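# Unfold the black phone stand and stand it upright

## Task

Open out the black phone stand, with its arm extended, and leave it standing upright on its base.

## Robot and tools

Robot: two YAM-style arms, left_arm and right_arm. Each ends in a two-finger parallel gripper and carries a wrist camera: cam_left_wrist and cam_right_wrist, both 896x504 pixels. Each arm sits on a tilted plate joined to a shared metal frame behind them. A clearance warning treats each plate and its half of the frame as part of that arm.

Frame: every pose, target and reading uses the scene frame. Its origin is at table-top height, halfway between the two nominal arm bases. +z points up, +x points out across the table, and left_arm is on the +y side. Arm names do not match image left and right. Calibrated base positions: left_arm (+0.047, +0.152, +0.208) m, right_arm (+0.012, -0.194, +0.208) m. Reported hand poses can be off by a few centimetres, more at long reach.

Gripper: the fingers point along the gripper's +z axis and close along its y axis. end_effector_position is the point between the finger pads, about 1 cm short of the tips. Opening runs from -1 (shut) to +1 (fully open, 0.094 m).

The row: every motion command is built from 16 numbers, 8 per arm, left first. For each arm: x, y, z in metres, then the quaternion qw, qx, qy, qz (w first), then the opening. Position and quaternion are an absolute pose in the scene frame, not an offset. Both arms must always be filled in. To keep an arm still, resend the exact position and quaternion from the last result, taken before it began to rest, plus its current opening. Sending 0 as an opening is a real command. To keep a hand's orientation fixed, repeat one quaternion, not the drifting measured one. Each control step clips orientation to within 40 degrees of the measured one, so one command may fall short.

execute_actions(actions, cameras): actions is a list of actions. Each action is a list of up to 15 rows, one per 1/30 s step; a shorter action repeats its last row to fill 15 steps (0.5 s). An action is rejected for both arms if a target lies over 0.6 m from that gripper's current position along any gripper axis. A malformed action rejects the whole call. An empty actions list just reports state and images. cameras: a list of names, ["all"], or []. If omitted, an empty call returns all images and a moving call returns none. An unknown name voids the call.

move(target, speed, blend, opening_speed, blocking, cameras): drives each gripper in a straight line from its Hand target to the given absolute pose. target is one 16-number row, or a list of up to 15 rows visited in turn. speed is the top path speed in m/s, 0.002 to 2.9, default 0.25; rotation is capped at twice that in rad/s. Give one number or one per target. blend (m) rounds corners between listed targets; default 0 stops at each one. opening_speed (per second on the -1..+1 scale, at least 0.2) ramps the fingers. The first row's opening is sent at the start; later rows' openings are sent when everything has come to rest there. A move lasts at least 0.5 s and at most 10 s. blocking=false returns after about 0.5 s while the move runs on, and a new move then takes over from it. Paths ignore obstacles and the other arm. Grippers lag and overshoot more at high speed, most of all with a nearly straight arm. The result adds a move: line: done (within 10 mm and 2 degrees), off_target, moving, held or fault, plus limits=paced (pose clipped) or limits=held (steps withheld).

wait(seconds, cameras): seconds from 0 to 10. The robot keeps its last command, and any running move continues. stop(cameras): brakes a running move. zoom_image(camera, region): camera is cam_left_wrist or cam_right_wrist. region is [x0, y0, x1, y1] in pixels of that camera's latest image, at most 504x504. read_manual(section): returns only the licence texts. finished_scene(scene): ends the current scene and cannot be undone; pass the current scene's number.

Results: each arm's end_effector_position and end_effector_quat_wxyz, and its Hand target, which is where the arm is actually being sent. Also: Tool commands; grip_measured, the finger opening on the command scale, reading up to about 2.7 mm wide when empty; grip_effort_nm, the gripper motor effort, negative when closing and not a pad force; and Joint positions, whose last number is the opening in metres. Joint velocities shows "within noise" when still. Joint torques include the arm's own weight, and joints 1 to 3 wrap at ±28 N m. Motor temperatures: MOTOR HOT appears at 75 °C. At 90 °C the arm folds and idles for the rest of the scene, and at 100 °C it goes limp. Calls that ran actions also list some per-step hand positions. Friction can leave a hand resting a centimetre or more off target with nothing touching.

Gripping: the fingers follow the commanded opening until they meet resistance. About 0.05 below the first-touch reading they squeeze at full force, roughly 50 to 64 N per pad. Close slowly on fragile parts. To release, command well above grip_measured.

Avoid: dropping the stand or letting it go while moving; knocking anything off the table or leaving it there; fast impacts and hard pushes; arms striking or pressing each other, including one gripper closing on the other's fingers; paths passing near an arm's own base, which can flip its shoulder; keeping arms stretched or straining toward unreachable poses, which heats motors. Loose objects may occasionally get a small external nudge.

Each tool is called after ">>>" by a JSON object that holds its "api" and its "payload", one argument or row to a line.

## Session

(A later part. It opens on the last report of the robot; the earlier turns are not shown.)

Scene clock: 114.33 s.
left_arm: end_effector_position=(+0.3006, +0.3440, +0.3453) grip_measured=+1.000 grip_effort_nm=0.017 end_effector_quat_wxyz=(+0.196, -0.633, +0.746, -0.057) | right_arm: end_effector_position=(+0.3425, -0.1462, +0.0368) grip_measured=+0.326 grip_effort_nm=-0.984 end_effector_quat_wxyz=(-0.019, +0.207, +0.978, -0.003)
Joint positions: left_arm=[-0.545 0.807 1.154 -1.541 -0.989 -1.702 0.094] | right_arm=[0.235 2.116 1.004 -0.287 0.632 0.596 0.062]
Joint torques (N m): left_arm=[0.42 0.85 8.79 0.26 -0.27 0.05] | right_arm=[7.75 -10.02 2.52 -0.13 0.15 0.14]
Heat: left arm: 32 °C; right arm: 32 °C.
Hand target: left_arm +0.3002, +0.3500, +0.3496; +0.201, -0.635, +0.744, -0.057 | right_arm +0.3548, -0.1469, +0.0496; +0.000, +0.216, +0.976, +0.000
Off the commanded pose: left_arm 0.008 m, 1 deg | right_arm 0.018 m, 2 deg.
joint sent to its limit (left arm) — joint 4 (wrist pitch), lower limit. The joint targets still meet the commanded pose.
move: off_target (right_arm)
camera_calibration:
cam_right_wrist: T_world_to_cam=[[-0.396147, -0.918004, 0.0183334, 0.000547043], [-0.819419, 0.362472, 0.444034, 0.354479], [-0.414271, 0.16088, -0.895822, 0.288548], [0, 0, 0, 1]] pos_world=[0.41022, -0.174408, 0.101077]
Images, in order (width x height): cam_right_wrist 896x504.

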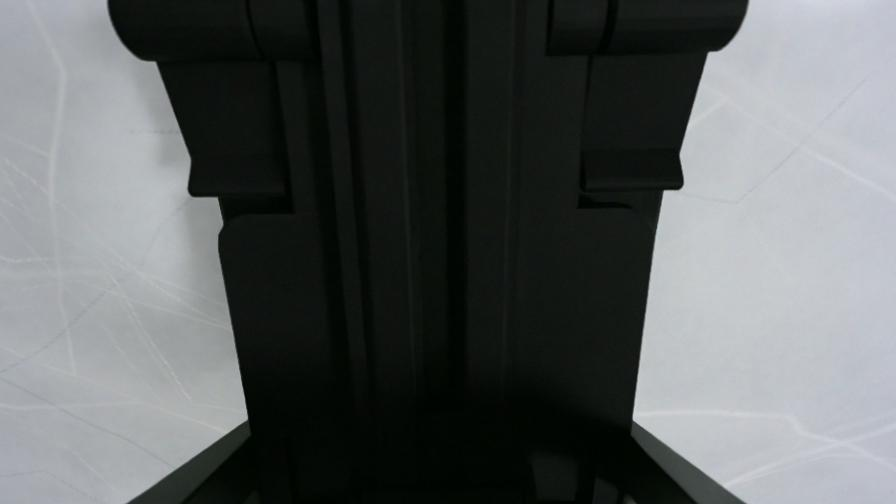

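>>> {"api": "move", "payload": {
  "target": [0.24,0.12,0.24,0.201,-0.635,0.744,-0.055,1,0.355,-0.147,0.17,0,0.216,0.976,0,0.2],
  "speed": 0.15,
  "cameras": ["all"]
}}

Scene clock: 118.23 s.
left_arm: end_effector_position=(+0.2421, +0.1187, +0.2414) grip_measured=+1.000 grip_effort_nm=0.012 end_effector_quat_wxyz=(+0.075, -0.533, +0.828, -0.159) | right_arm: end_effector_position=(+0.3455, -0.1439, +0.1560) grip_measured=+0.326 grip_effort_nm=-0.984 end_effector_quat_wxyz=(-0.022, +0.207, +0.978, -0.002)
Joint positions: left_arm=[-1.027 1.086 0.531 -0.991 -0.746 -2.078 0.094] | right_arm=[0.46 1.891 1.14 -0.821 0.646 0.879 0.062]
Joint torques (N m): left_arm=[-2.71 0.54 6.9 0.53 -0.31 -0.06] | right_arm=[7.68 -8.57 4.46 -0.1 0.19 0.12]
Heat: left arm: 32 °C; right arm: 33 °C.
Hand target: left_arm +0.2409, +0.1203, +0.2395; +0.086, -0.528, +0.830, -0.157 | right_arm +0.3547, -0.1470, +0.1696; +0.000, +0.216, +0.976, +0.000
Off the commanded pose: left_arm 0.003 m, 24 deg | right_arm 0.017 m, 3 deg.
joint sent to its limit (left arm) — joint 6 (wrist roll), lower limit. The joint targets are off in orientation, not in position.
move: off_target (left_arm, right_arm)
camera_calibration:
cam_left_wrist: T_world_to_cam=[[0.871664, -0.364496, 0.327635, -0.248318], [-0.483008, -0.752228, 0.448171, 0.139559], [0.0830997, -0.548904, -0.831744, 0.331939], [0, 0, 0, 1]] pos_world=[0.256274, 0.196672, 0.2949]
cam_right_wrist: T_world_to_cam=[[-0.39627, -0.917962, 0.0178083, 0.00177594], [-0.81692, 0.361372, 0.449502, 0.301262], [-0.419061, 0.163576, -0.893102, 0.397861], [0, 0, 0, 1]] pos_world=[0.413538, -0.172318, 0.219881]

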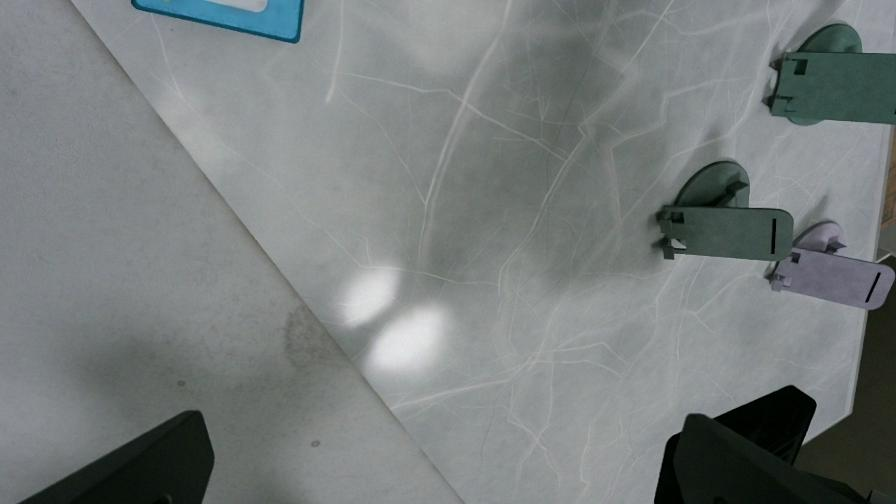

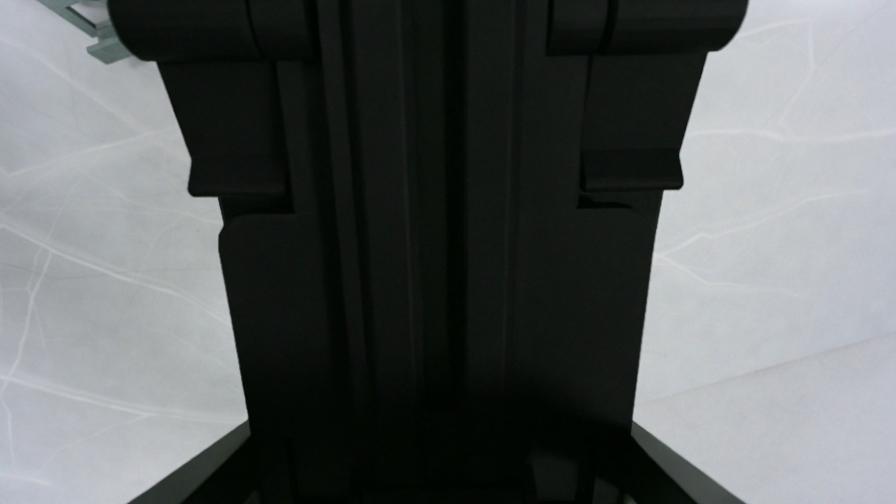

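>>> {"api": "move", "payload": {
  "target": [
    [0.26,0.25,0.24,0.086,-0.528,0.83,-0.157,1,0.37,-0.08,0.10,0,0.216,0.976,0,0.2],
    [0.26,0.25,0.24,0.086,-0.528,0.83,-0.157,1,0.37,-0.08,0.03,0,0.216,0.976,0,0.2]
  ],
  "speed": 0.12,
  "cameras": ["cam_right_wrist"]
}}

>>> {"api": "move", "payload": {
  "target": [0.26,0.25,0.24,0.086,-0.528,0.83,-0.157,1,0.37,-0.08,0.012,0,0.216,0.976,0,0.2],
  "speed": 0.04,
  "cameras": ["cam_right_wrist"]
}}

Scene clock: 133.80 s.
left_arm: end_effector_position=(+0.2537, +0.2447, +0.2329) grip_measured=+1.000 grip_effort_nm=0.017 end_effector_quat_wxyz=(+0.073, -0.522, +0.837, -0.150) | right_arm: end_effector_position=(+0.3755, -0.0825, +0.0415) grip_measured=+0.326 grip_effort_nm=-0.994 end_effector_quat_wxyz=(+0.001, +0.221, +0.975, +0.008)
Joint positions: left_arm=[-0.155 0.527 0.588 -1.025 -0.447 -1.051 0.094] | right_arm=[0.365 2.296 1.225 -0.366 0.649 0.752 0.062]
Joint torques (N m): left_arm=[1.17 -0.81 10.26 0.53 0.13 0.07] | right_arm=[6.65 -5.74 2 0.41 0.11 -0.16]
Heat: left arm: 32 °C; right arm: 32 °C.
Hand target: left_arm +0.2598, +0.2501, +0.2400; +0.086, -0.528, +0.830, -0.157 | right_arm +0.3696, -0.0802, +0.0304; -0.001, +0.216, +0.976, +0.000
Off the commanded pose: left_arm 0.011 m, 2 deg | right_arm 0.013 m, 1 deg.
move: off_target (left_arm, right_arm)
camera_calibration:
cam_right_wrist: T_world_to_cam=[[-0.42379, -0.905695, -0.0108951, 0.0846029], [-0.826768, 0.381891, 0.413054, 0.362002], [-0.36994, 0.184056, -0.910641, 0.282084], [0, 0, 0, 1]] pos_world=[0.4395, -0.11354, 0.108273]
Images, in order (width x height): cam_right_wrist 896x504.

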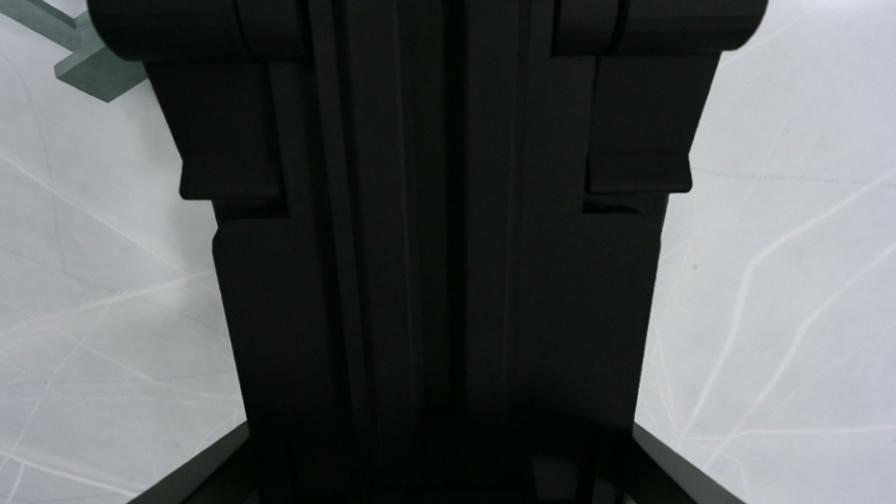

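Scene clock: 134.67 s.
left_arm: end_effector_position=(+0.2537, +0.2447, +0.2329) grip_measured=+1.000 grip_effort_nm=0.012 end_effector_quat_wxyz=(+0.073, -0.522, +0.837, -0.150) | right_arm: end_effector_position=(+0.3763, -0.0824, +0.0291) grip_measured=+0.326 grip_effort_nm=-0.984 end_effector_quat_wxyz=(+0.003, +0.218, +0.976, +0.007)
Joint positions: left_arm=[-0.155 0.527 0.588 -1.025 -0.447 -1.051 0.094] | right_arm=[0.345 2.326 1.225 -0.318 0.649 0.718 0.062]
Joint torques (N m): left_arm=[1.17 -0.73 10.11 0.52 0.12 0.05] | right_arm=[5.93 -4.83 2.19 0.57 0.04 -0.18]
Heat: left arm: 32 °C; right arm: 32 °C.
Hand target: left_arm +0.2598, +0.2501, +0.2400; +0.086, -0.528, +0.830, -0.157 | right_arm +0.3693, -0.0804, +0.0129; -0.001, +0.216, +0.976, +0.000
Off the commanded pose: left_arm 0.011 m, 2 deg | right_arm 0.018 m, 1 deg.
move: off_target (left_arm, right_arm)
camera_calibration:
cam_right_wrist: T_world_to_cam=[[-0.41749, -0.908616, -0.0109143, 0.0822944], [-0.831034, 0.37693, 0.40903, 0.369042], [-0.367537, 0.179836, -0.912456, 0.269734], [0, 0, 0, 1]] pos_world=[0.440181, -0.112837, 0.0960696]
Images, in order (width x height): cam_right_wrist 896x504.

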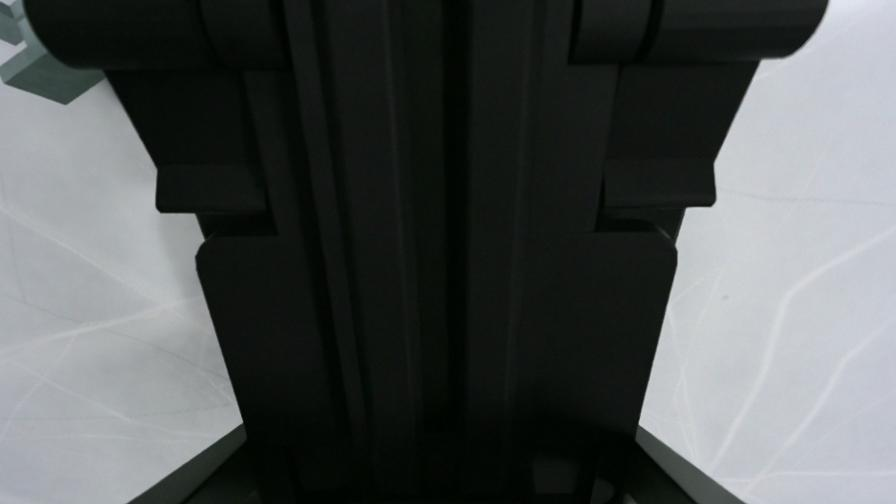

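>>> {"api": "move", "payload": {
  "target": [
    [0.26,0.25,0.24,0.086,-0.528,0.83,-0.157,1,0.37,-0.08,0.007,0,0.216,0.976,0,0.2],
    [0.26,0.25,0.24,0.086,-0.528,0.83,-0.157,1,0.37,-0.08,0.007,0,0.216,0.976,0,0.7],
    [0.26,0.25,0.24,0.086,-0.528,0.83,-0.157,1,0.37,-0.08,0.04,0,0.216,0.976,0,0.7],
    [0.26,0.25,0.24,0.086,-0.528,0.83,-0.157,1,0.365,-0.078,0.06,0,0.216,0.976,0,0.7]
  ],
  "speed": 0.05,
  "opening_speed": 0.6,
  "cameras": ["cam_right_wrist"]
}}

Scene clock: 142.37 s.
left_arm: end_effector_position=(+0.2539, +0.2446, +0.2330) grip_measured=+1.000 grip_effort_nm=0.012 end_effector_quat_wxyz=(+0.073, -0.522, +0.837, -0.150) | right_arm: end_effector_position=(+0.3618, -0.0769, +0.0481) grip_measured=+0.697 grip_effort_nm=0.193 end_effector_quat_wxyz=(-0.010, +0.213, +0.977, -0.001)
Joint positions: left_arm=[-0.155 0.527 0.588 -1.024 -0.446 -1.05 0.094] | right_arm=[0.398 2.296 1.216 -0.419 0.656 0.798 0.08]
Joint torques (N m): left_arm=[1.13 -0.65 10.15 0.53 0.12 0.05] | right_arm=[8.73 -10.61 1.88 -0.08 0.05 0.08]
Heat: left arm: 32 °C; right arm: 33 °C.
Hand target: left_arm +0.2599, +0.2501, +0.2400; +0.086, -0.528, +0.830, -0.157 | right_arm +0.3650, -0.0778, +0.0596; +0.000, +0.216, +0.976, +0.000
Off the commanded pose: left_arm 0.011 m, 2 deg | right_arm 0.012 m, 1 deg.
move: off_target (left_arm, right_arm); target 2's new opening was sent with right_arm's hand 0.023 m and 1 deg from that target
camera_calibration:
cam_right_wrist: T_world_to_cam=[[-0.407575, -0.9131, 0.0114121, 0.0764337], [-0.822792, 0.372628, 0.42914, 0.342855], [-0.3961, 0.165517, -0.903166, 0.289621], [0, 0, 0, 1]] pos_world=[0.42797, -0.105903, 0.113571]
Images, in order (width x height): cam_right_wrist 896x504.

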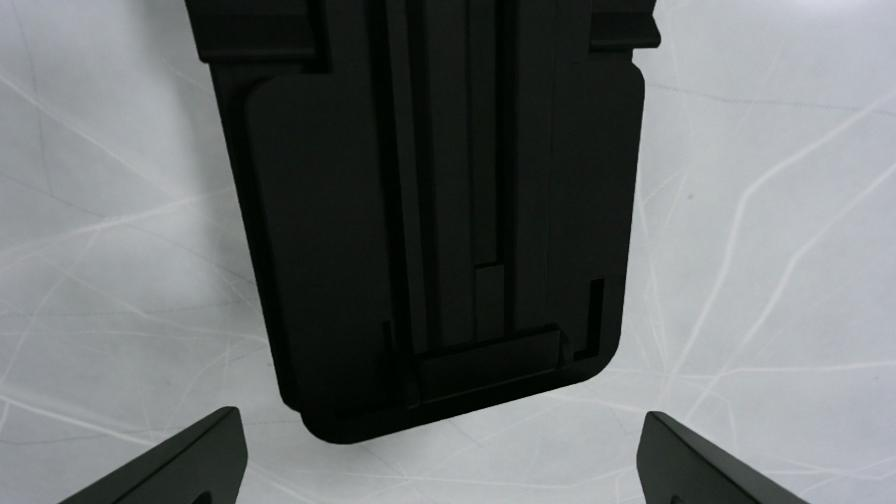

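>>> {"api": "move", "payload": {
  "target": [0.26,0.25,0.24,0.086,-0.528,0.83,-0.157,1,0.335,-0.08,0.15,0,0.216,0.976,0,0.7],
  "cameras": ["cam_right_wrist"]
}}

>>> {"api": "move", "payload": {
  "target": [
    [0.26,0.25,0.24,0.086,-0.528,0.83,-0.157,1,0.38,-0.20,0.16,-0.213,0.674,0.674,0.213,1],
    [0.26,0.25,0.24,0.086,-0.528,0.83,-0.157,1,0.42,-0.14,0.105,-0.28,0.649,0.649,0.28,1]
  ],
  "cameras": ["cam_right_wrist"]
}}

>>> {"api": "zoom_image", "payload": {
  "camera": "cam_right_wrist",
  "region": [200, 0, 700, 350]
}}

Scene clock: 147.77 s.
left_arm: end_effector_position=(+0.2539, +0.2446, +0.2330) grip_measured=+1.000 grip_effort_nm=0.012 end_effector_quat_wxyz=(+0.073, -0.522, +0.837, -0.150) | right_arm: end_effector_position=(+0.3318, -0.0790, +0.1436) grip_measured=+0.697 grip_effort_nm=0.183 end_effector_quat_wxyz=(-0.008, +0.211, +0.977, +0.001)
Joint positions: left_arm=[-0.155 0.527 0.588 -1.024 -0.446 -1.05 0.094] | right_arm=[0.592 2.066 1.16 -0.735 0.656 1.036 0.08]
Joint torques (N m): left_arm=[1.17 -0.7 10.07 0.53 0.15 0.07] | right_arm=[7.34 -7.6 4.21 -0.13 0.11 0.1]
Heat: left arm: 32 °C; right arm: 33 °C.
Hand target: left_arm +0.2598, +0.2500, +0.2400; +0.086, -0.528, +0.830, -0.157 | right_arm +0.3350, -0.0799, +0.1499; +0.000, +0.216, +0.976, +0.000
Off the commanded pose: left_arm 0.011 m, 2 deg | right_arm 0.007 m, 1 deg.
move: off_target (left_arm)
camera_calibration:
cam_right_wrist: T_world_to_cam=[[-0.404931, -0.914324, 0.00648322, 0.0608124], [-0.826155, 0.368903, 0.425885, 0.279278], [-0.391789, 0.167098, -0.904754, 0.3632], [0, 0, 0, 1]] pos_world=[0.39765, -0.108114, 0.209272]
Images, in order (width x height): cam_right_wrist 896x504.

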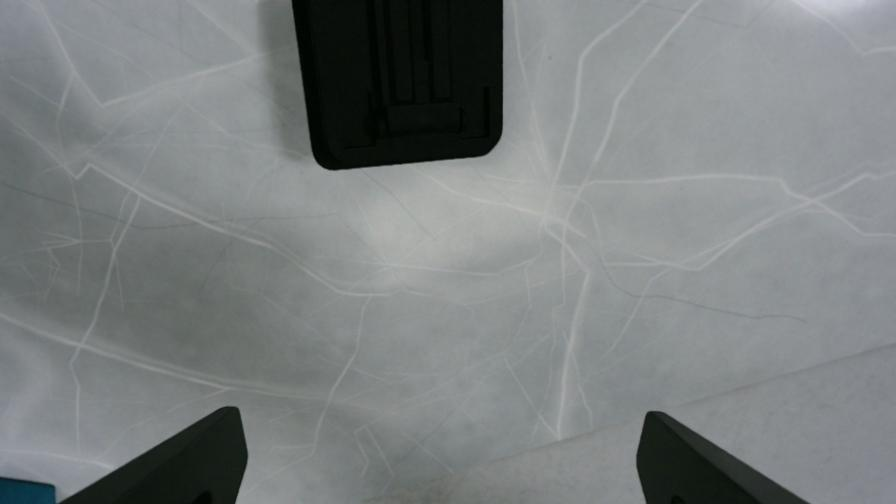

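Scene clock: 151.60 s.
left_arm: end_effector_position=(+0.2539, +0.2446, +0.2330) grip_measured=+1.000 grip_effort_nm=0.012 end_effector_quat_wxyz=(+0.073, -0.522, +0.837, -0.150) | right_arm: end_effector_position=(+0.4183, -0.1448, +0.1116) grip_measured=+0.997 grip_effort_nm=0.183 end_effector_quat_wxyz=(-0.275, +0.652, +0.651, +0.275)
Joint positions: left_arm=[-0.155 0.527 0.588 -1.024 -0.446 -1.05 0.094] | right_arm=[-0.027 1.968 1.29 -0.612 -0.232 1.442 0.094]
Joint torques (N m): left_arm=[1.14 -0.77 10.13 0.53 0.13 0.05] | right_arm=[5.19 -6.68 3.49 0.04 -0.68 -0.13]
Motor temperatures (°C): left_arm=[27 30 32 31 29 28 26] | right_arm=[31 34 28 29 28 28 29]
Heat: left arm: 32 °C; right arm: 34 °C.
Hand target: left_arm +0.2598, +0.2500, +0.2400; +0.086, -0.528, +0.830, -0.157 | right_arm +0.4197, -0.1401, +0.1051; -0.280, +0.649, +0.649, +0.280
Off the commanded pose: left_arm 0.011 m, 2 deg | right_arm 0.008 m, 1 deg.
move: off_target (left_arm)
camera_calibration:
cam_right_wrist: T_world_to_cam=[[-0.999967, -0.00736859, -0.00327921, 0.417304], [-0.00559147, 0.34035, 0.940282, -0.0160937], [-0.00581248, 0.94027, -0.34038, 0.266678], [0, 0, 0, 1]] pos_world=[0.418751, -0.242197, 0.107273]
Images, in order (width x height): cam_right_wrist 896x504.

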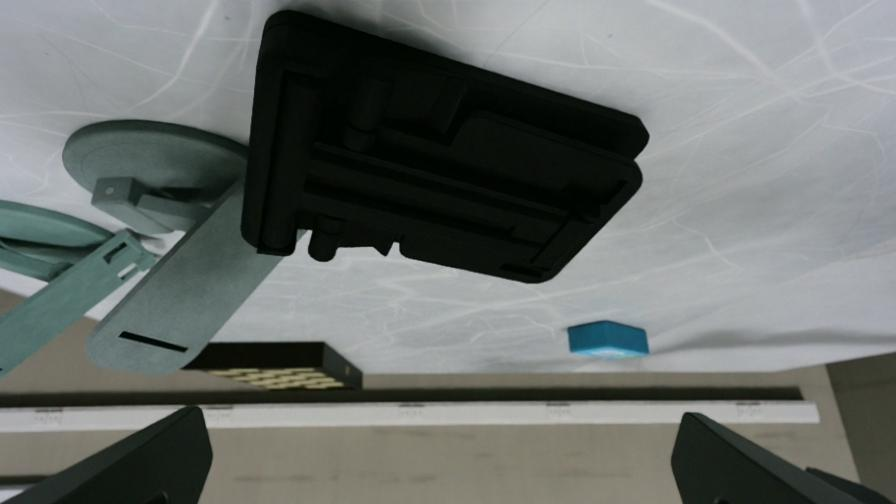

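Scaled by 1.008.

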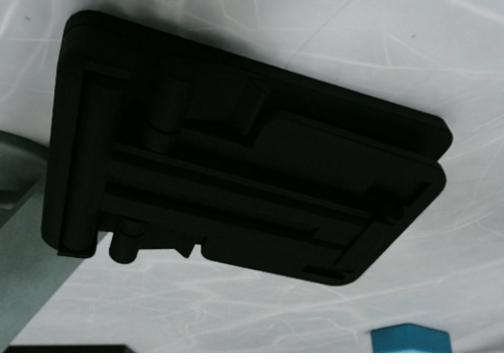

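>>> {"api": "move", "payload": {
  "target": [
    [0.26,0.25,0.24,0.16,-0.51,0.804,-0.25,-1,0.40,-0.16,0.15,-0.2,0.6,0.75,0.2,1],
    [0.26,0.25,0.22,0.16,-0.51,0.804,-0.25,-1,0.397,-0.086,0.12,0,0.165,0.986,0,1],
    [0.26,0.25,0.20,0.16,-0.51,0.804,-0.25,-1,0.397,-0.086,0.045,0,0.165,0.986,0,1]
  ],
  "speed": 0.2,
  "cameras": ["all"]
}}

Scene clock: 179.23 s.
left_arm: end_effector_position=(+0.2603, +0.2523, +0.2031) grip_measured=-0.993 grip_effort_nm=-0.374 end_effector_quat_wxyz=(+0.161, -0.515, +0.805, -0.248) | right_arm: end_effector_position=(+0.4021, -0.0895, +0.0532) grip_measured=+0.997 grip_effort_nm=0.178 end_effector_quat_wxyz=(+0.000, +0.173, +0.985, +0.009)
Joint positions: left_arm=[0.573 0.285 0.354 -0.733 0.235 -0.504 0] | right_arm=[0.352 2.296 1.342 -0.477 0.644 0.639 0.094]
Joint torques (N m): left_arm=[1.11 -0.03 7.73 0.66 0.42 0.09] | right_arm=[7.46 -6.69 2.39 0.31 0.13 -0.11]
Heat: left arm: 32 °C; right arm: 34 °C.
Hand target: left_arm +0.2599, +0.2500, +0.2001; +0.160, -0.512, +0.806, -0.250 | right_arm +0.3969, -0.0862, +0.0452; +0.000, +0.165, +0.986, +0.000
Off the commanded pose: left_arm 0.004 m, 1 deg | right_arm 0.010 m, 1 deg.
move: done
camera_calibration:
cam_left_wrist: T_world_to_cam=[[0.764877, -0.331704, 0.552209, -0.229102], [-0.577827, -0.73221, 0.360533, 0.303454], [0.284743, -0.594845, -0.751719, 0.314763], [0, 0, 0, 1]] pos_world=[0.260952, 0.333433, 0.25372]
cam_right_wrist: T_world_to_cam=[[-0.332512, -0.943016, -0.0125112, 0.0496426], [-0.859907, 0.297707, 0.414645, 0.38759], [-0.387292, 0.148633, -0.909897, 0.30758], [0, 0, 0, 1]] pos_world=[0.468921, -0.114291, 0.119775]

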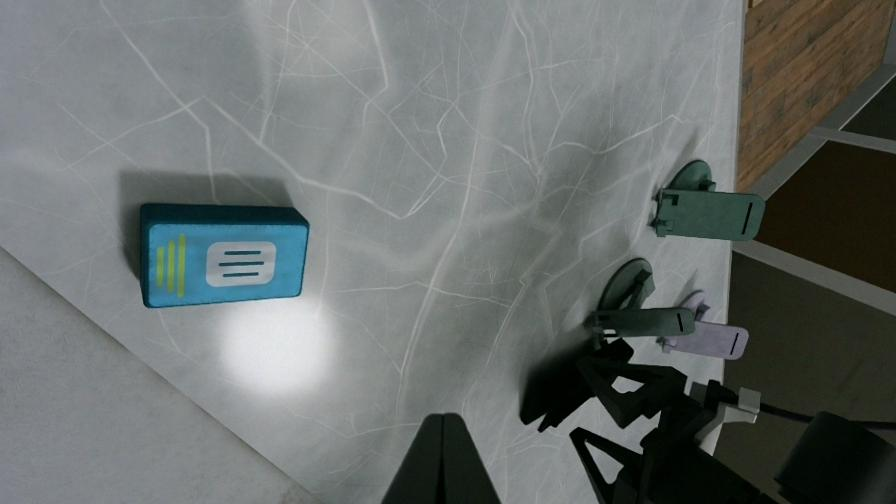

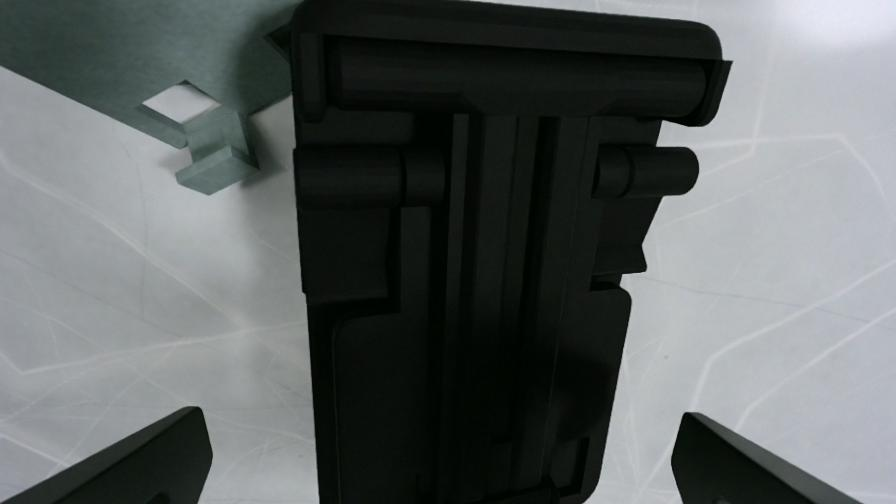

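>>> {"api": "move", "payload": {
  "target": [
    [0.26,0.25,0.20,0.16,-0.51,0.804,-0.25,-1,0.396,-0.089,0.017,0,0.165,0.986,0,1],
    [0.26,0.25,0.20,0.16,-0.51,0.804,-0.25,-1,0.396,-0.089,0.017,0,0.165,0.986,0,0.2]
  ],
  "speed": 0.08,
  "opening_speed": 0.5,
  "cameras": ["all"]
}}

Scene clock: 185.03 s.
left_arm: end_effector_position=(+0.2605, +0.2522, +0.2031) grip_measured=-0.993 grip_effort_nm=-0.379 end_effector_quat_wxyz=(+0.162, -0.514, +0.805, -0.248) | right_arm: end_effector_position=(+0.4048, -0.0924, +0.0290) grip_measured=+0.309 grip_effort_nm=-0.906 end_effector_quat_wxyz=(+0.006, +0.173, +0.985, +0.009)
Joint positions: left_arm=[0.573 0.285 0.354 -0.732 0.236 -0.503 0] | right_arm=[0.31 2.339 1.33 -0.376 0.643 0.578 0.061]
Joint torques (N m): left_arm=[0.99 -0.03 7.6 0.64 0.42 0.11] | right_arm=[7.09 -6.24 2.24 0.33 0.09 -0.08]
Heat: left arm: 32 °C; right arm: 34 °C.
Hand target: left_arm +0.2598, +0.2499, +0.2000; +0.160, -0.511, +0.806, -0.251 | right_arm +0.3957, -0.0893, +0.0175; +0.000, +0.165, +0.986, +0.000
Off the commanded pose: left_arm 0.004 m, 1 deg | right_arm 0.015 m, 2 deg.
move: off_target (right_arm); target 2's new opening was sent with right_arm's hand 0.015 m and 1 deg from that target
camera_calibration:
cam_left_wrist: T_world_to_cam=[[0.764132, -0.332234, 0.552922, -0.229045], [-0.578651, -0.73185, 0.359943, 0.30372], [0.28507, -0.594993, -0.751477, 0.314712], [0, 0, 0, 1]] pos_world=[0.261053, 0.333433, 0.253821]
cam_right_wrist: T_world_to_cam=[[-0.332466, -0.943003, -0.0145756, 0.0475751], [-0.864993, 0.298731, 0.40317, 0.403188], [-0.375837, 0.146648, -0.915009, 0.282322], [0, 0, 0, 1]] pos_world=[0.470679, -0.116983, 0.096467]

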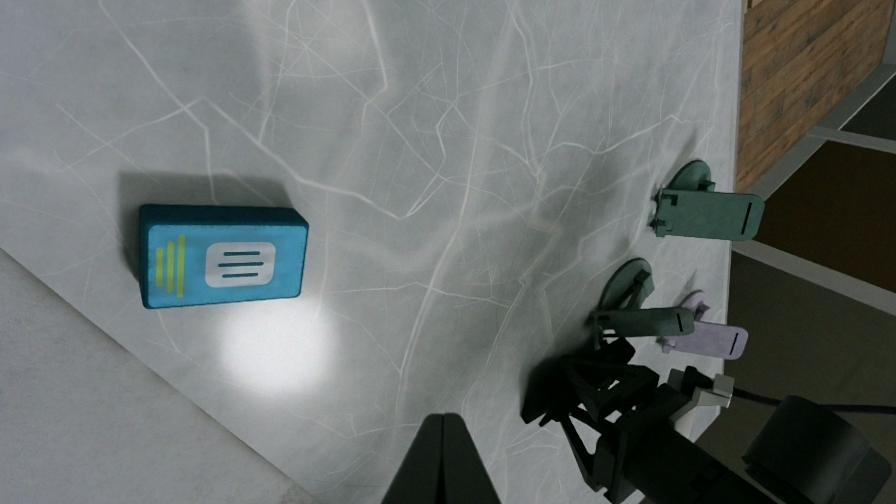

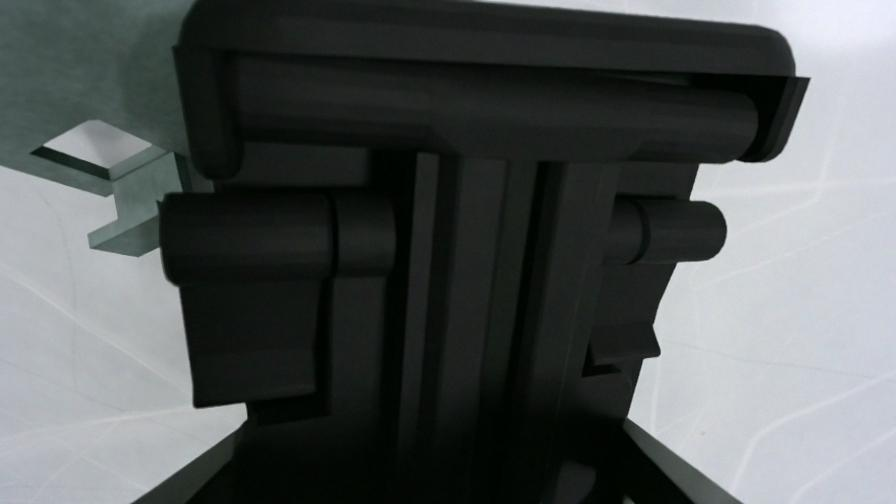

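>>> {"api": "move", "payload": {
  "target": [
    [0.30,0.16,0.20,0.16,-0.51,0.804,-0.25,-1,0.396,-0.11,0.13,0,0.165,0.986,0,0.2],
    [0.36,0.09,0.18,-0.212,-0.67,0.67,-0.212,-1,0.38,-0.11,0.14,0,0.165,0.986,0,0.2]
  ],
  "speed": 0.15,
  "cameras": ["all"]
}}

Scene clock: 211.00 s.
left_arm: end_effector_position=(+0.3592, +0.0902, +0.1818) grip_measured=-0.993 grip_effort_nm=-0.374 end_effector_quat_wxyz=(+0.205, +0.672, -0.678, +0.219) | right_arm: end_effector_position=(+0.3770, -0.1068, +0.1252) grip_measured=+0.284 grip_effort_nm=-0.989 end_effector_quat_wxyz=(-0.017, +0.162, +0.987, +0.001)
Joint positions: left_arm=[-0.202 1.485 0.843 -0.577 -0.032 -1.687 0] | right_arm=[0.452 2.099 1.292 -0.744 0.649 0.77 0.06]
Joint torques (N m): left_arm=[-2.84 -3.9 8.17 -0.06 0.44 -0.14] | right_arm=[8.94 -10.62 2.69 -0.12 0.2 0.14]
Heat: left arm: 32 °C; right arm: 34 °C.
Hand target: left_arm +0.3600, +0.0900, +0.1800; +0.213, +0.674, -0.674, +0.214 | right_arm +0.3799, -0.1098, +0.1394; +0.000, +0.165, +0.986, +0.000
Off the commanded pose: left_arm 0.002 m, 1 deg | right_arm 0.015 m, 2 deg.
move: off_target (right_arm)
camera_calibration:
cam_left_wrist: T_world_to_cam=[[0.999977, 0.00653336, -0.00205488, -0.360968], [0.00504403, -0.499566, 0.866261, -0.0727072], [0.00463305, -0.866251, -0.499587, 0.25353], [0, 0, 0, 1]] pos_world=[0.360152, 0.185657, 0.188902]
cam_right_wrist: T_world_to_cam=[[-0.311431, -0.950233, 0.00826413, 0.0145956], [-0.851168, 0.282809, 0.442191, 0.332862], [-0.422521, 0.130677, -0.896883, 0.375736], [0, 0, 0, 1]] pos_world=[0.446623, -0.129367, 0.189682]

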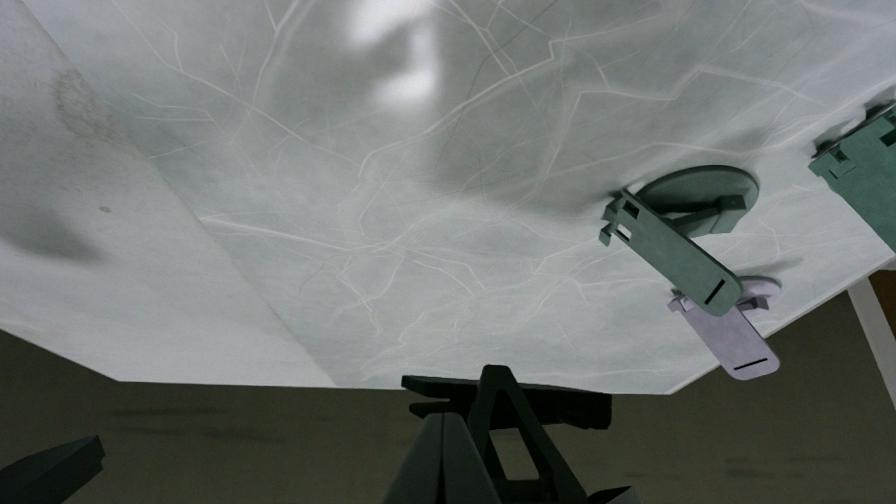

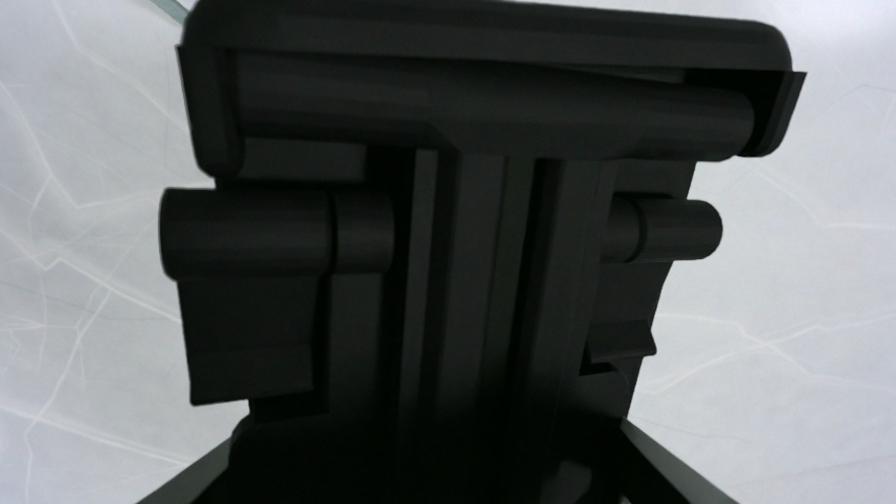

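>>> {"api": "zoom_image", "payload": {
  "camera": "cam_left_wrist",
  "region": [380, 340, 640, 480]
}}

Scaled by 1.938.

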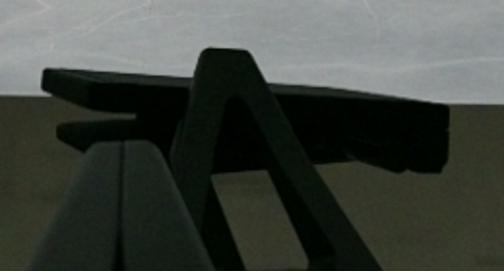

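>>> {"api": "move", "payload": {
  "target": [
    [0.27,0.03,0.22,0.16,-0.51,0.804,-0.25,-0.6,0.38,-0.11,0.14,0,0.165,0.986,0,0.2],
    [0.318,-0.072,0.15,0.16,-0.51,0.804,-0.25,-0.6,0.38,-0.11,0.14,0,0.165,0.986,0,0.2]
  ],
  "speed": 0.12,
  "cameras": ["all"]
}}

Scene clock: 234.30 s.
left_arm: end_effector_position=(+0.3166, -0.0713, +0.1551) grip_measured=-0.601 grip_effort_nm=0.081 end_effector_quat_wxyz=(+0.158, -0.514, +0.802, -0.258) | right_arm: end_effector_position=(+0.3769, -0.1069, +0.1253) grip_measured=+0.284 grip_effort_nm=-0.974 end_effector_quat_wxyz=(-0.017, +0.162, +0.987, +0.001)
Joint positions: left_arm=[-0.922 2.138 0.614 0.429 -0.829 -1.667 0.019] | right_arm=[0.452 2.099 1.292 -0.745 0.649 0.771 0.06]
Joint torques (N m): left_arm=[-4.1 -4.18 7.25 0.95 -0.06 0.11] | right_arm=[8.92 -10.63 2.63 -0.08 0.24 0.08]
Heat: left arm: 33 °C; right arm: 35 °C.
Hand target: left_arm +0.3180, -0.0719, +0.1501; +0.160, -0.511, +0.806, -0.251 | right_arm +0.3799, -0.1098, +0.1394; +0.000, +0.165, +0.986, +0.000
Off the commanded pose: left_arm 0.005 m, 1 deg | right_arm 0.015 m, 2 deg.
move: off_target (right_arm)
camera_calibration:
cam_left_wrist: T_world_to_cam=[[0.759805, -0.322853, 0.564324, -0.352583], [-0.582991, -0.722535, 0.371571, 0.116984], [0.287781, -0.611317, -0.737206, 0.0657985], [0, 0, 0, 1]] pos_world=[0.317159, 0.0109162, 0.20401]
cam_right_wrist: T_world_to_cam=[[-0.311361, -0.950253, 0.00861546, 0.014371], [-0.850946, 0.282835, 0.4426, 0.332677], [-0.423019, 0.130477, -0.896678, 0.375775], [0, 0, 0, 1]] pos_world=[0.446525, -0.129467, 0.189582]

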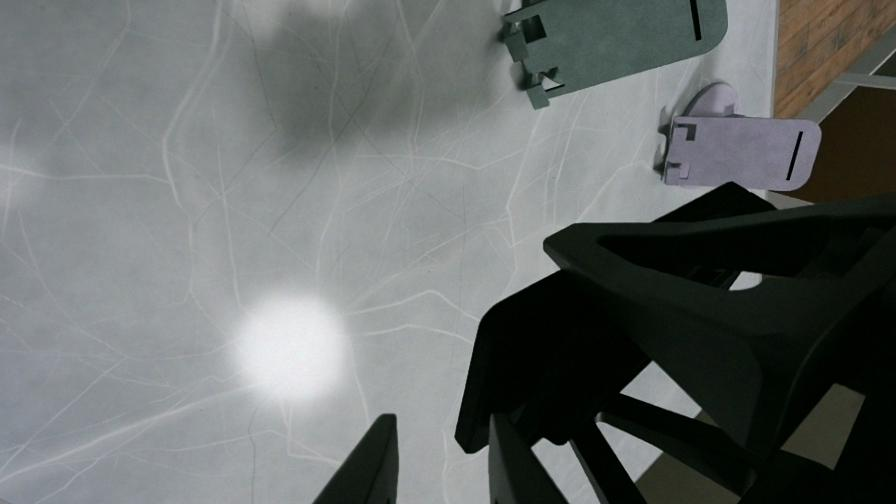

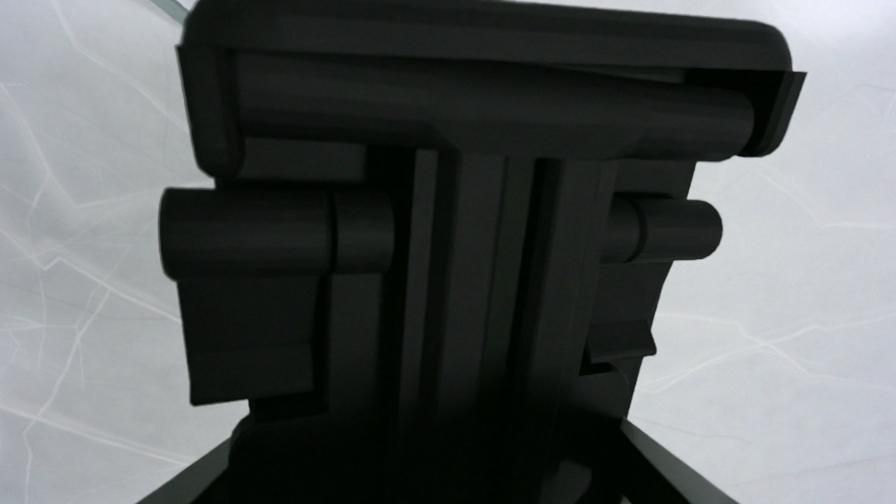

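>>> {"api": "zoom_image", "payload": {
  "camera": "cam_left_wrist",
  "region": [380, 240, 680, 504]
}}

Scaled by 1.680.

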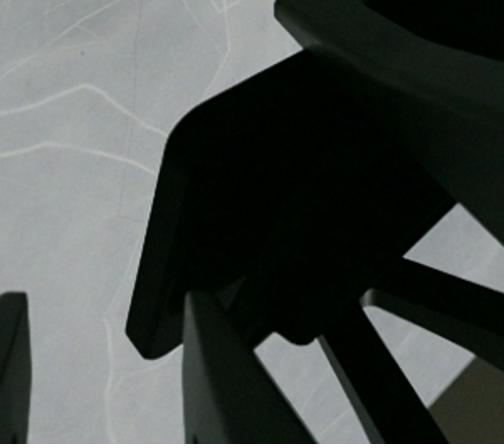

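>>> {"api": "move", "payload": {
  "target": [0.318,-0.088,0.128,0.16,-0.51,0.804,-0.25,-0.6,0.38,-0.11,0.14,0,0.165,0.986,0,0.2],
  "speed": 0.06,
  "cameras": ["cam_left_wrist"]
}}

>>> {"api": "zoom_image", "payload": {
  "camera": "cam_left_wrist",
  "region": [380, 240, 680, 504]
}}

Scene clock: 242.53 s.
left_arm: end_effector_position=(+0.3166, -0.0871, +0.1336) grip_measured=-0.601 grip_effort_nm=0.081 end_effector_quat_wxyz=(+0.159, -0.514, +0.803, -0.258) | right_arm: end_effector_position=(+0.3768, -0.1070, +0.1253) grip_measured=+0.284 grip_effort_nm=-0.984 end_effector_quat_wxyz=(-0.017, +0.162, +0.987, +0.001)
Joint positions: left_arm=[-0.9 2.268 0.654 0.54 -0.819 -1.638 0.019] | right_arm=[0.452 2.099 1.292 -0.746 0.649 0.771 0.06]
Joint torques (N m): left_arm=[-4.41 -4.82 6.83 0.97 -0.07 0.13] | right_arm=[8.9 -10.52 2.7 -0.1 0.17 0.12]
Heat: left arm: 33 °C; right arm: 35 °C.
Hand target: left_arm +0.3179, -0.0878, +0.1281; +0.160, -0.512, +0.806, -0.251 | right_arm +0.3799, -0.1099, +0.1394; +0.000, +0.165, +0.986, +0.000
Off the commanded pose: left_arm 0.006 m, 1 deg | right_arm 0.015 m, 2 deg.
move: off_target (right_arm)
camera_calibration:
cam_left_wrist: T_world_to_cam=[[0.759711, -0.32366, 0.563989, -0.345521], [-0.583311, -0.722517, 0.371103, 0.113707], [0.287381, -0.610912, -0.737699, 0.0405827], [0, 0, 0, 1]] pos_world=[0.31716, -0.00488368, 0.182611]
Images, in order (width x height): cam_left_wrist 896x504.

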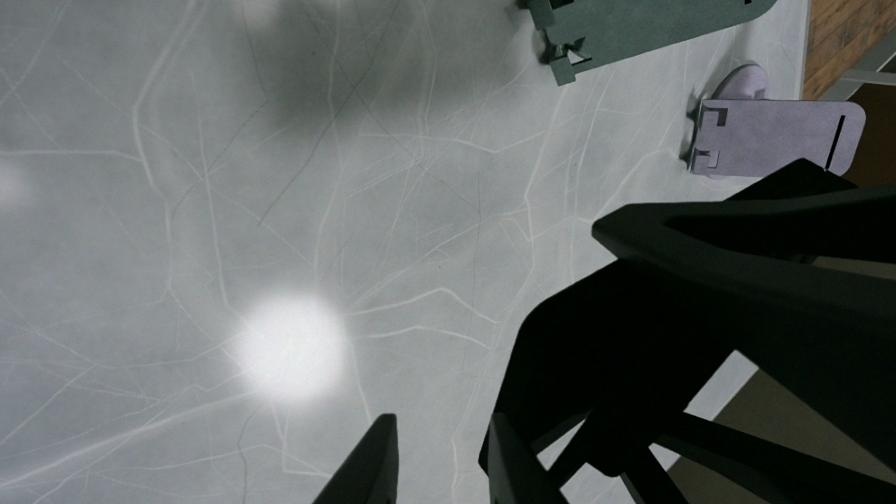

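Scaled by 1.680.

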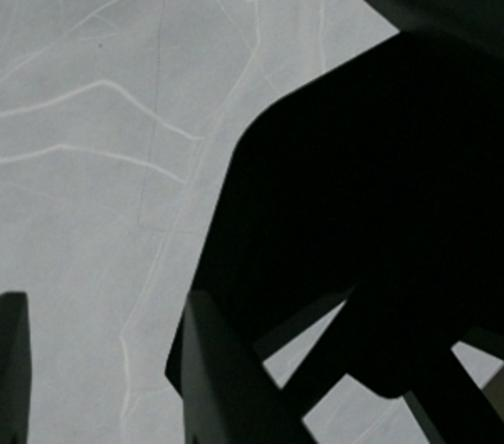

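>>> {"api": "move", "payload": {
  "target": [0.324,-0.089,0.113,0.16,-0.51,0.804,-0.25,-0.6,0.38,-0.11,0.14,0,0.165,0.986,0,0.2],
  "speed": 0.04,
  "cameras": ["all"]
}}

>>> {"api": "zoom_image", "payload": {
  "camera": "cam_left_wrist",
  "region": [380, 240, 680, 504]
}}

Scene clock: 246.03 s.
left_arm: end_effector_position=(+0.3238, -0.0883, +0.1196) grip_measured=-0.601 grip_effort_nm=0.081 end_effector_quat_wxyz=(+0.159, -0.515, +0.802, -0.258) | right_arm: end_effector_position=(+0.3768, -0.1070, +0.1253) grip_measured=+0.284 grip_effort_nm=-0.979 end_effector_quat_wxyz=(-0.017, +0.162, +0.987, +0.001)
Joint positions: left_arm=[-0.854 2.321 0.663 0.627 -0.798 -1.581 0.019] | right_arm=[0.452 2.099 1.292 -0.746 0.649 0.771 0.06]
Joint torques (N m): left_arm=[-4.66 -4.92 6.24 0.96 -0.06 0.11] | right_arm=[8.96 -10.66 2.55 -0.14 0.21 0.15]
Heat: left arm: 33 °C; right arm: 35 °C.
Hand target: left_arm +0.3239, -0.0889, +0.1131; +0.160, -0.511, +0.806, -0.251 | right_arm +0.3799, -0.1098, +0.1394; +0.000, +0.165, +0.986, +0.000
Off the commanded pose: left_arm 0.007 m, 1 deg | right_arm 0.015 m, 2 deg.
move: off_target (right_arm)
camera_calibration:
cam_left_wrist: T_world_to_cam=[[0.759638, -0.321177, 0.565504, -0.343415], [-0.582022, -0.723714, 0.370794, 0.121724], [0.290173, -0.610805, -0.736693, 0.0263929], [0, 0, 0, 1]] pos_world=[0.324059, -0.0060823, 0.168511]
cam_right_wrist: T_world_to_cam=[[-0.311538, -0.950189, 0.00916581, 0.0143561], [-0.850829, 0.28323, 0.442572, 0.332682], [-0.423123, 0.13008, -0.896686, 0.375772], [0, 0, 0, 1]] pos_world=[0.446525, -0.129465, 0.189582]

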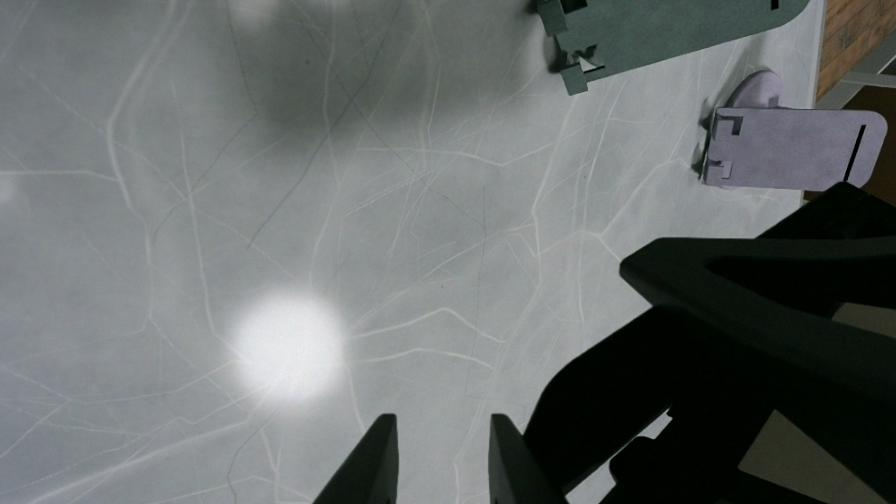

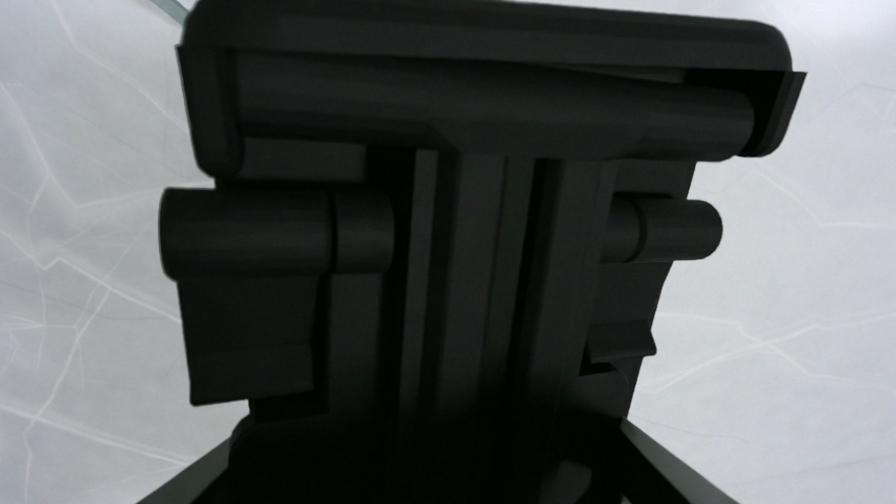

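Scaled by 1.680.

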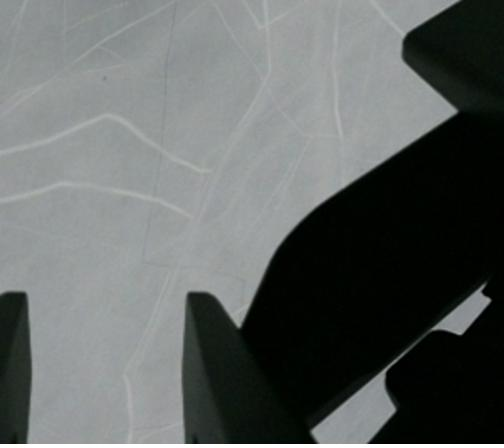

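>>> {"api": "move", "payload": {
  "target": [
    [0.324,-0.089,0.128,0.16,-0.51,0.804,-0.25,-0.6,0.38,-0.11,0.14,0,0.165,0.986,0,0.2],
    [0.333,-0.092,0.127,0.16,-0.51,0.804,-0.25,-0.6,0.38,-0.11,0.14,0,0.165,0.986,0,0.2]
  ],
  "speed": 0.05,
  "cameras": ["all"]
}}

>>> {"api": "zoom_image", "payload": {
  "camera": "cam_left_wrist",
  "region": [400, 280, 650, 504]
}}

Scene clock: 250.17 s.
left_arm: end_effector_position=(+0.3247, -0.0913, +0.1184) grip_measured=-0.601 grip_effort_nm=0.076 end_effector_quat_wxyz=(+0.154, -0.511, +0.809, -0.247) | right_arm: end_effector_position=(+0.3774, -0.1079, +0.1258) grip_measured=+0.284 grip_effort_nm=-0.974 end_effector_quat_wxyz=(-0.016, +0.163, +0.987, -0.001)
Joint positions: left_arm=[-0.854 2.321 0.699 0.553 -0.797 -1.595 0.019] | right_arm=[0.452 2.098 1.292 -0.746 0.653 0.771 0.06]
Joint torques (N m): left_arm=[-5.94 -8.62 6.37 0.74 -0.11 0.12] | right_arm=[8.83 -10.45 2.77 -0.12 0.14 0.13]
Heat: left arm: 32 °C; right arm: 35 °C.
Hand target: left_arm +0.3329, -0.0920, +0.1269; +0.161, -0.511, +0.806, -0.251 | right_arm +0.3799, -0.1099, +0.1395; +0.000, +0.165, +0.986, +0.000
Off the commanded pose: left_arm 0.012 m, 1 deg | right_arm 0.015 m, 2 deg.
move: off_target (left_arm, right_arm)
camera_calibration:
cam_left_wrist: T_world_to_cam=[[0.767388, -0.339992, 0.543619, -0.34606], [-0.582645, -0.723688, 0.369865, 0.120839], [0.267659, -0.600567, -0.753444, 0.0336832], [0, 0, 0, 1]] pos_world=[0.326953, -0.00997856, 0.168809]
cam_right_wrist: T_world_to_cam=[[-0.31235, -0.949902, 0.0110976, 0.0137526], [-0.85181, 0.285228, 0.439392, 0.334189], [-0.420545, 0.127791, -0.898227, 0.375597], [0, 0, 0, 1]] pos_world=[0.446917, -0.130254, 0.190378]

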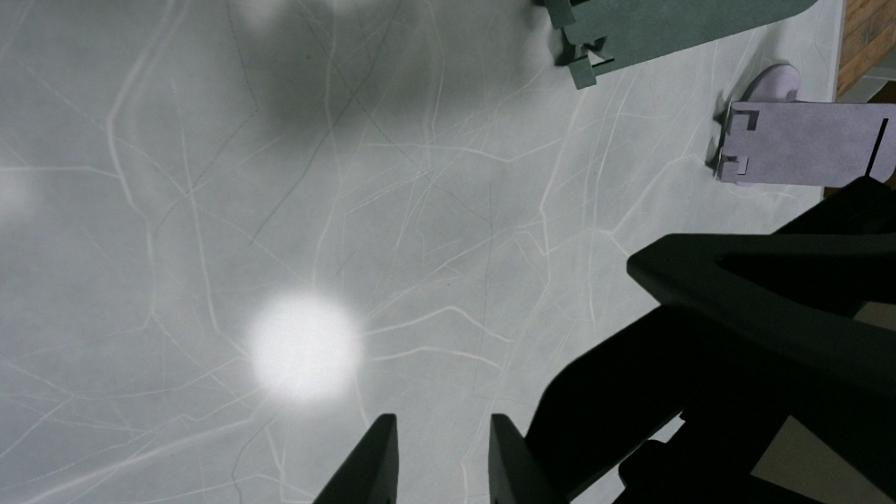

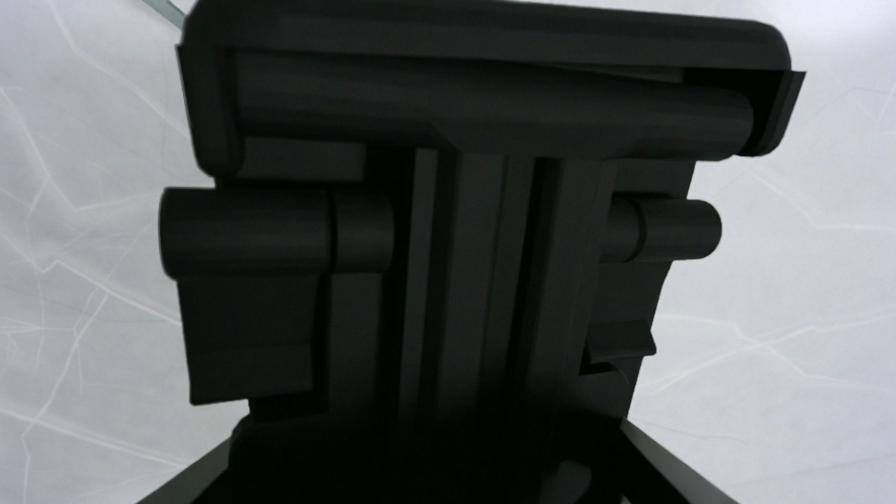

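Scaled by 2.016.

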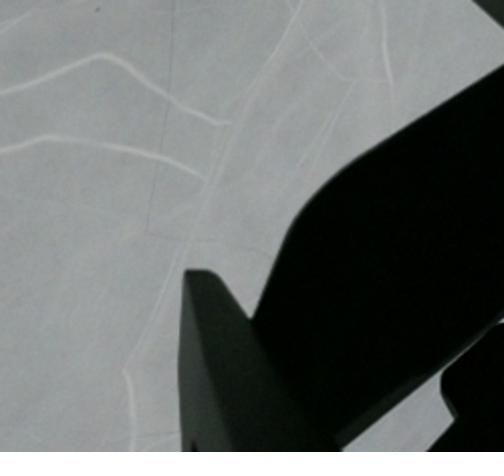

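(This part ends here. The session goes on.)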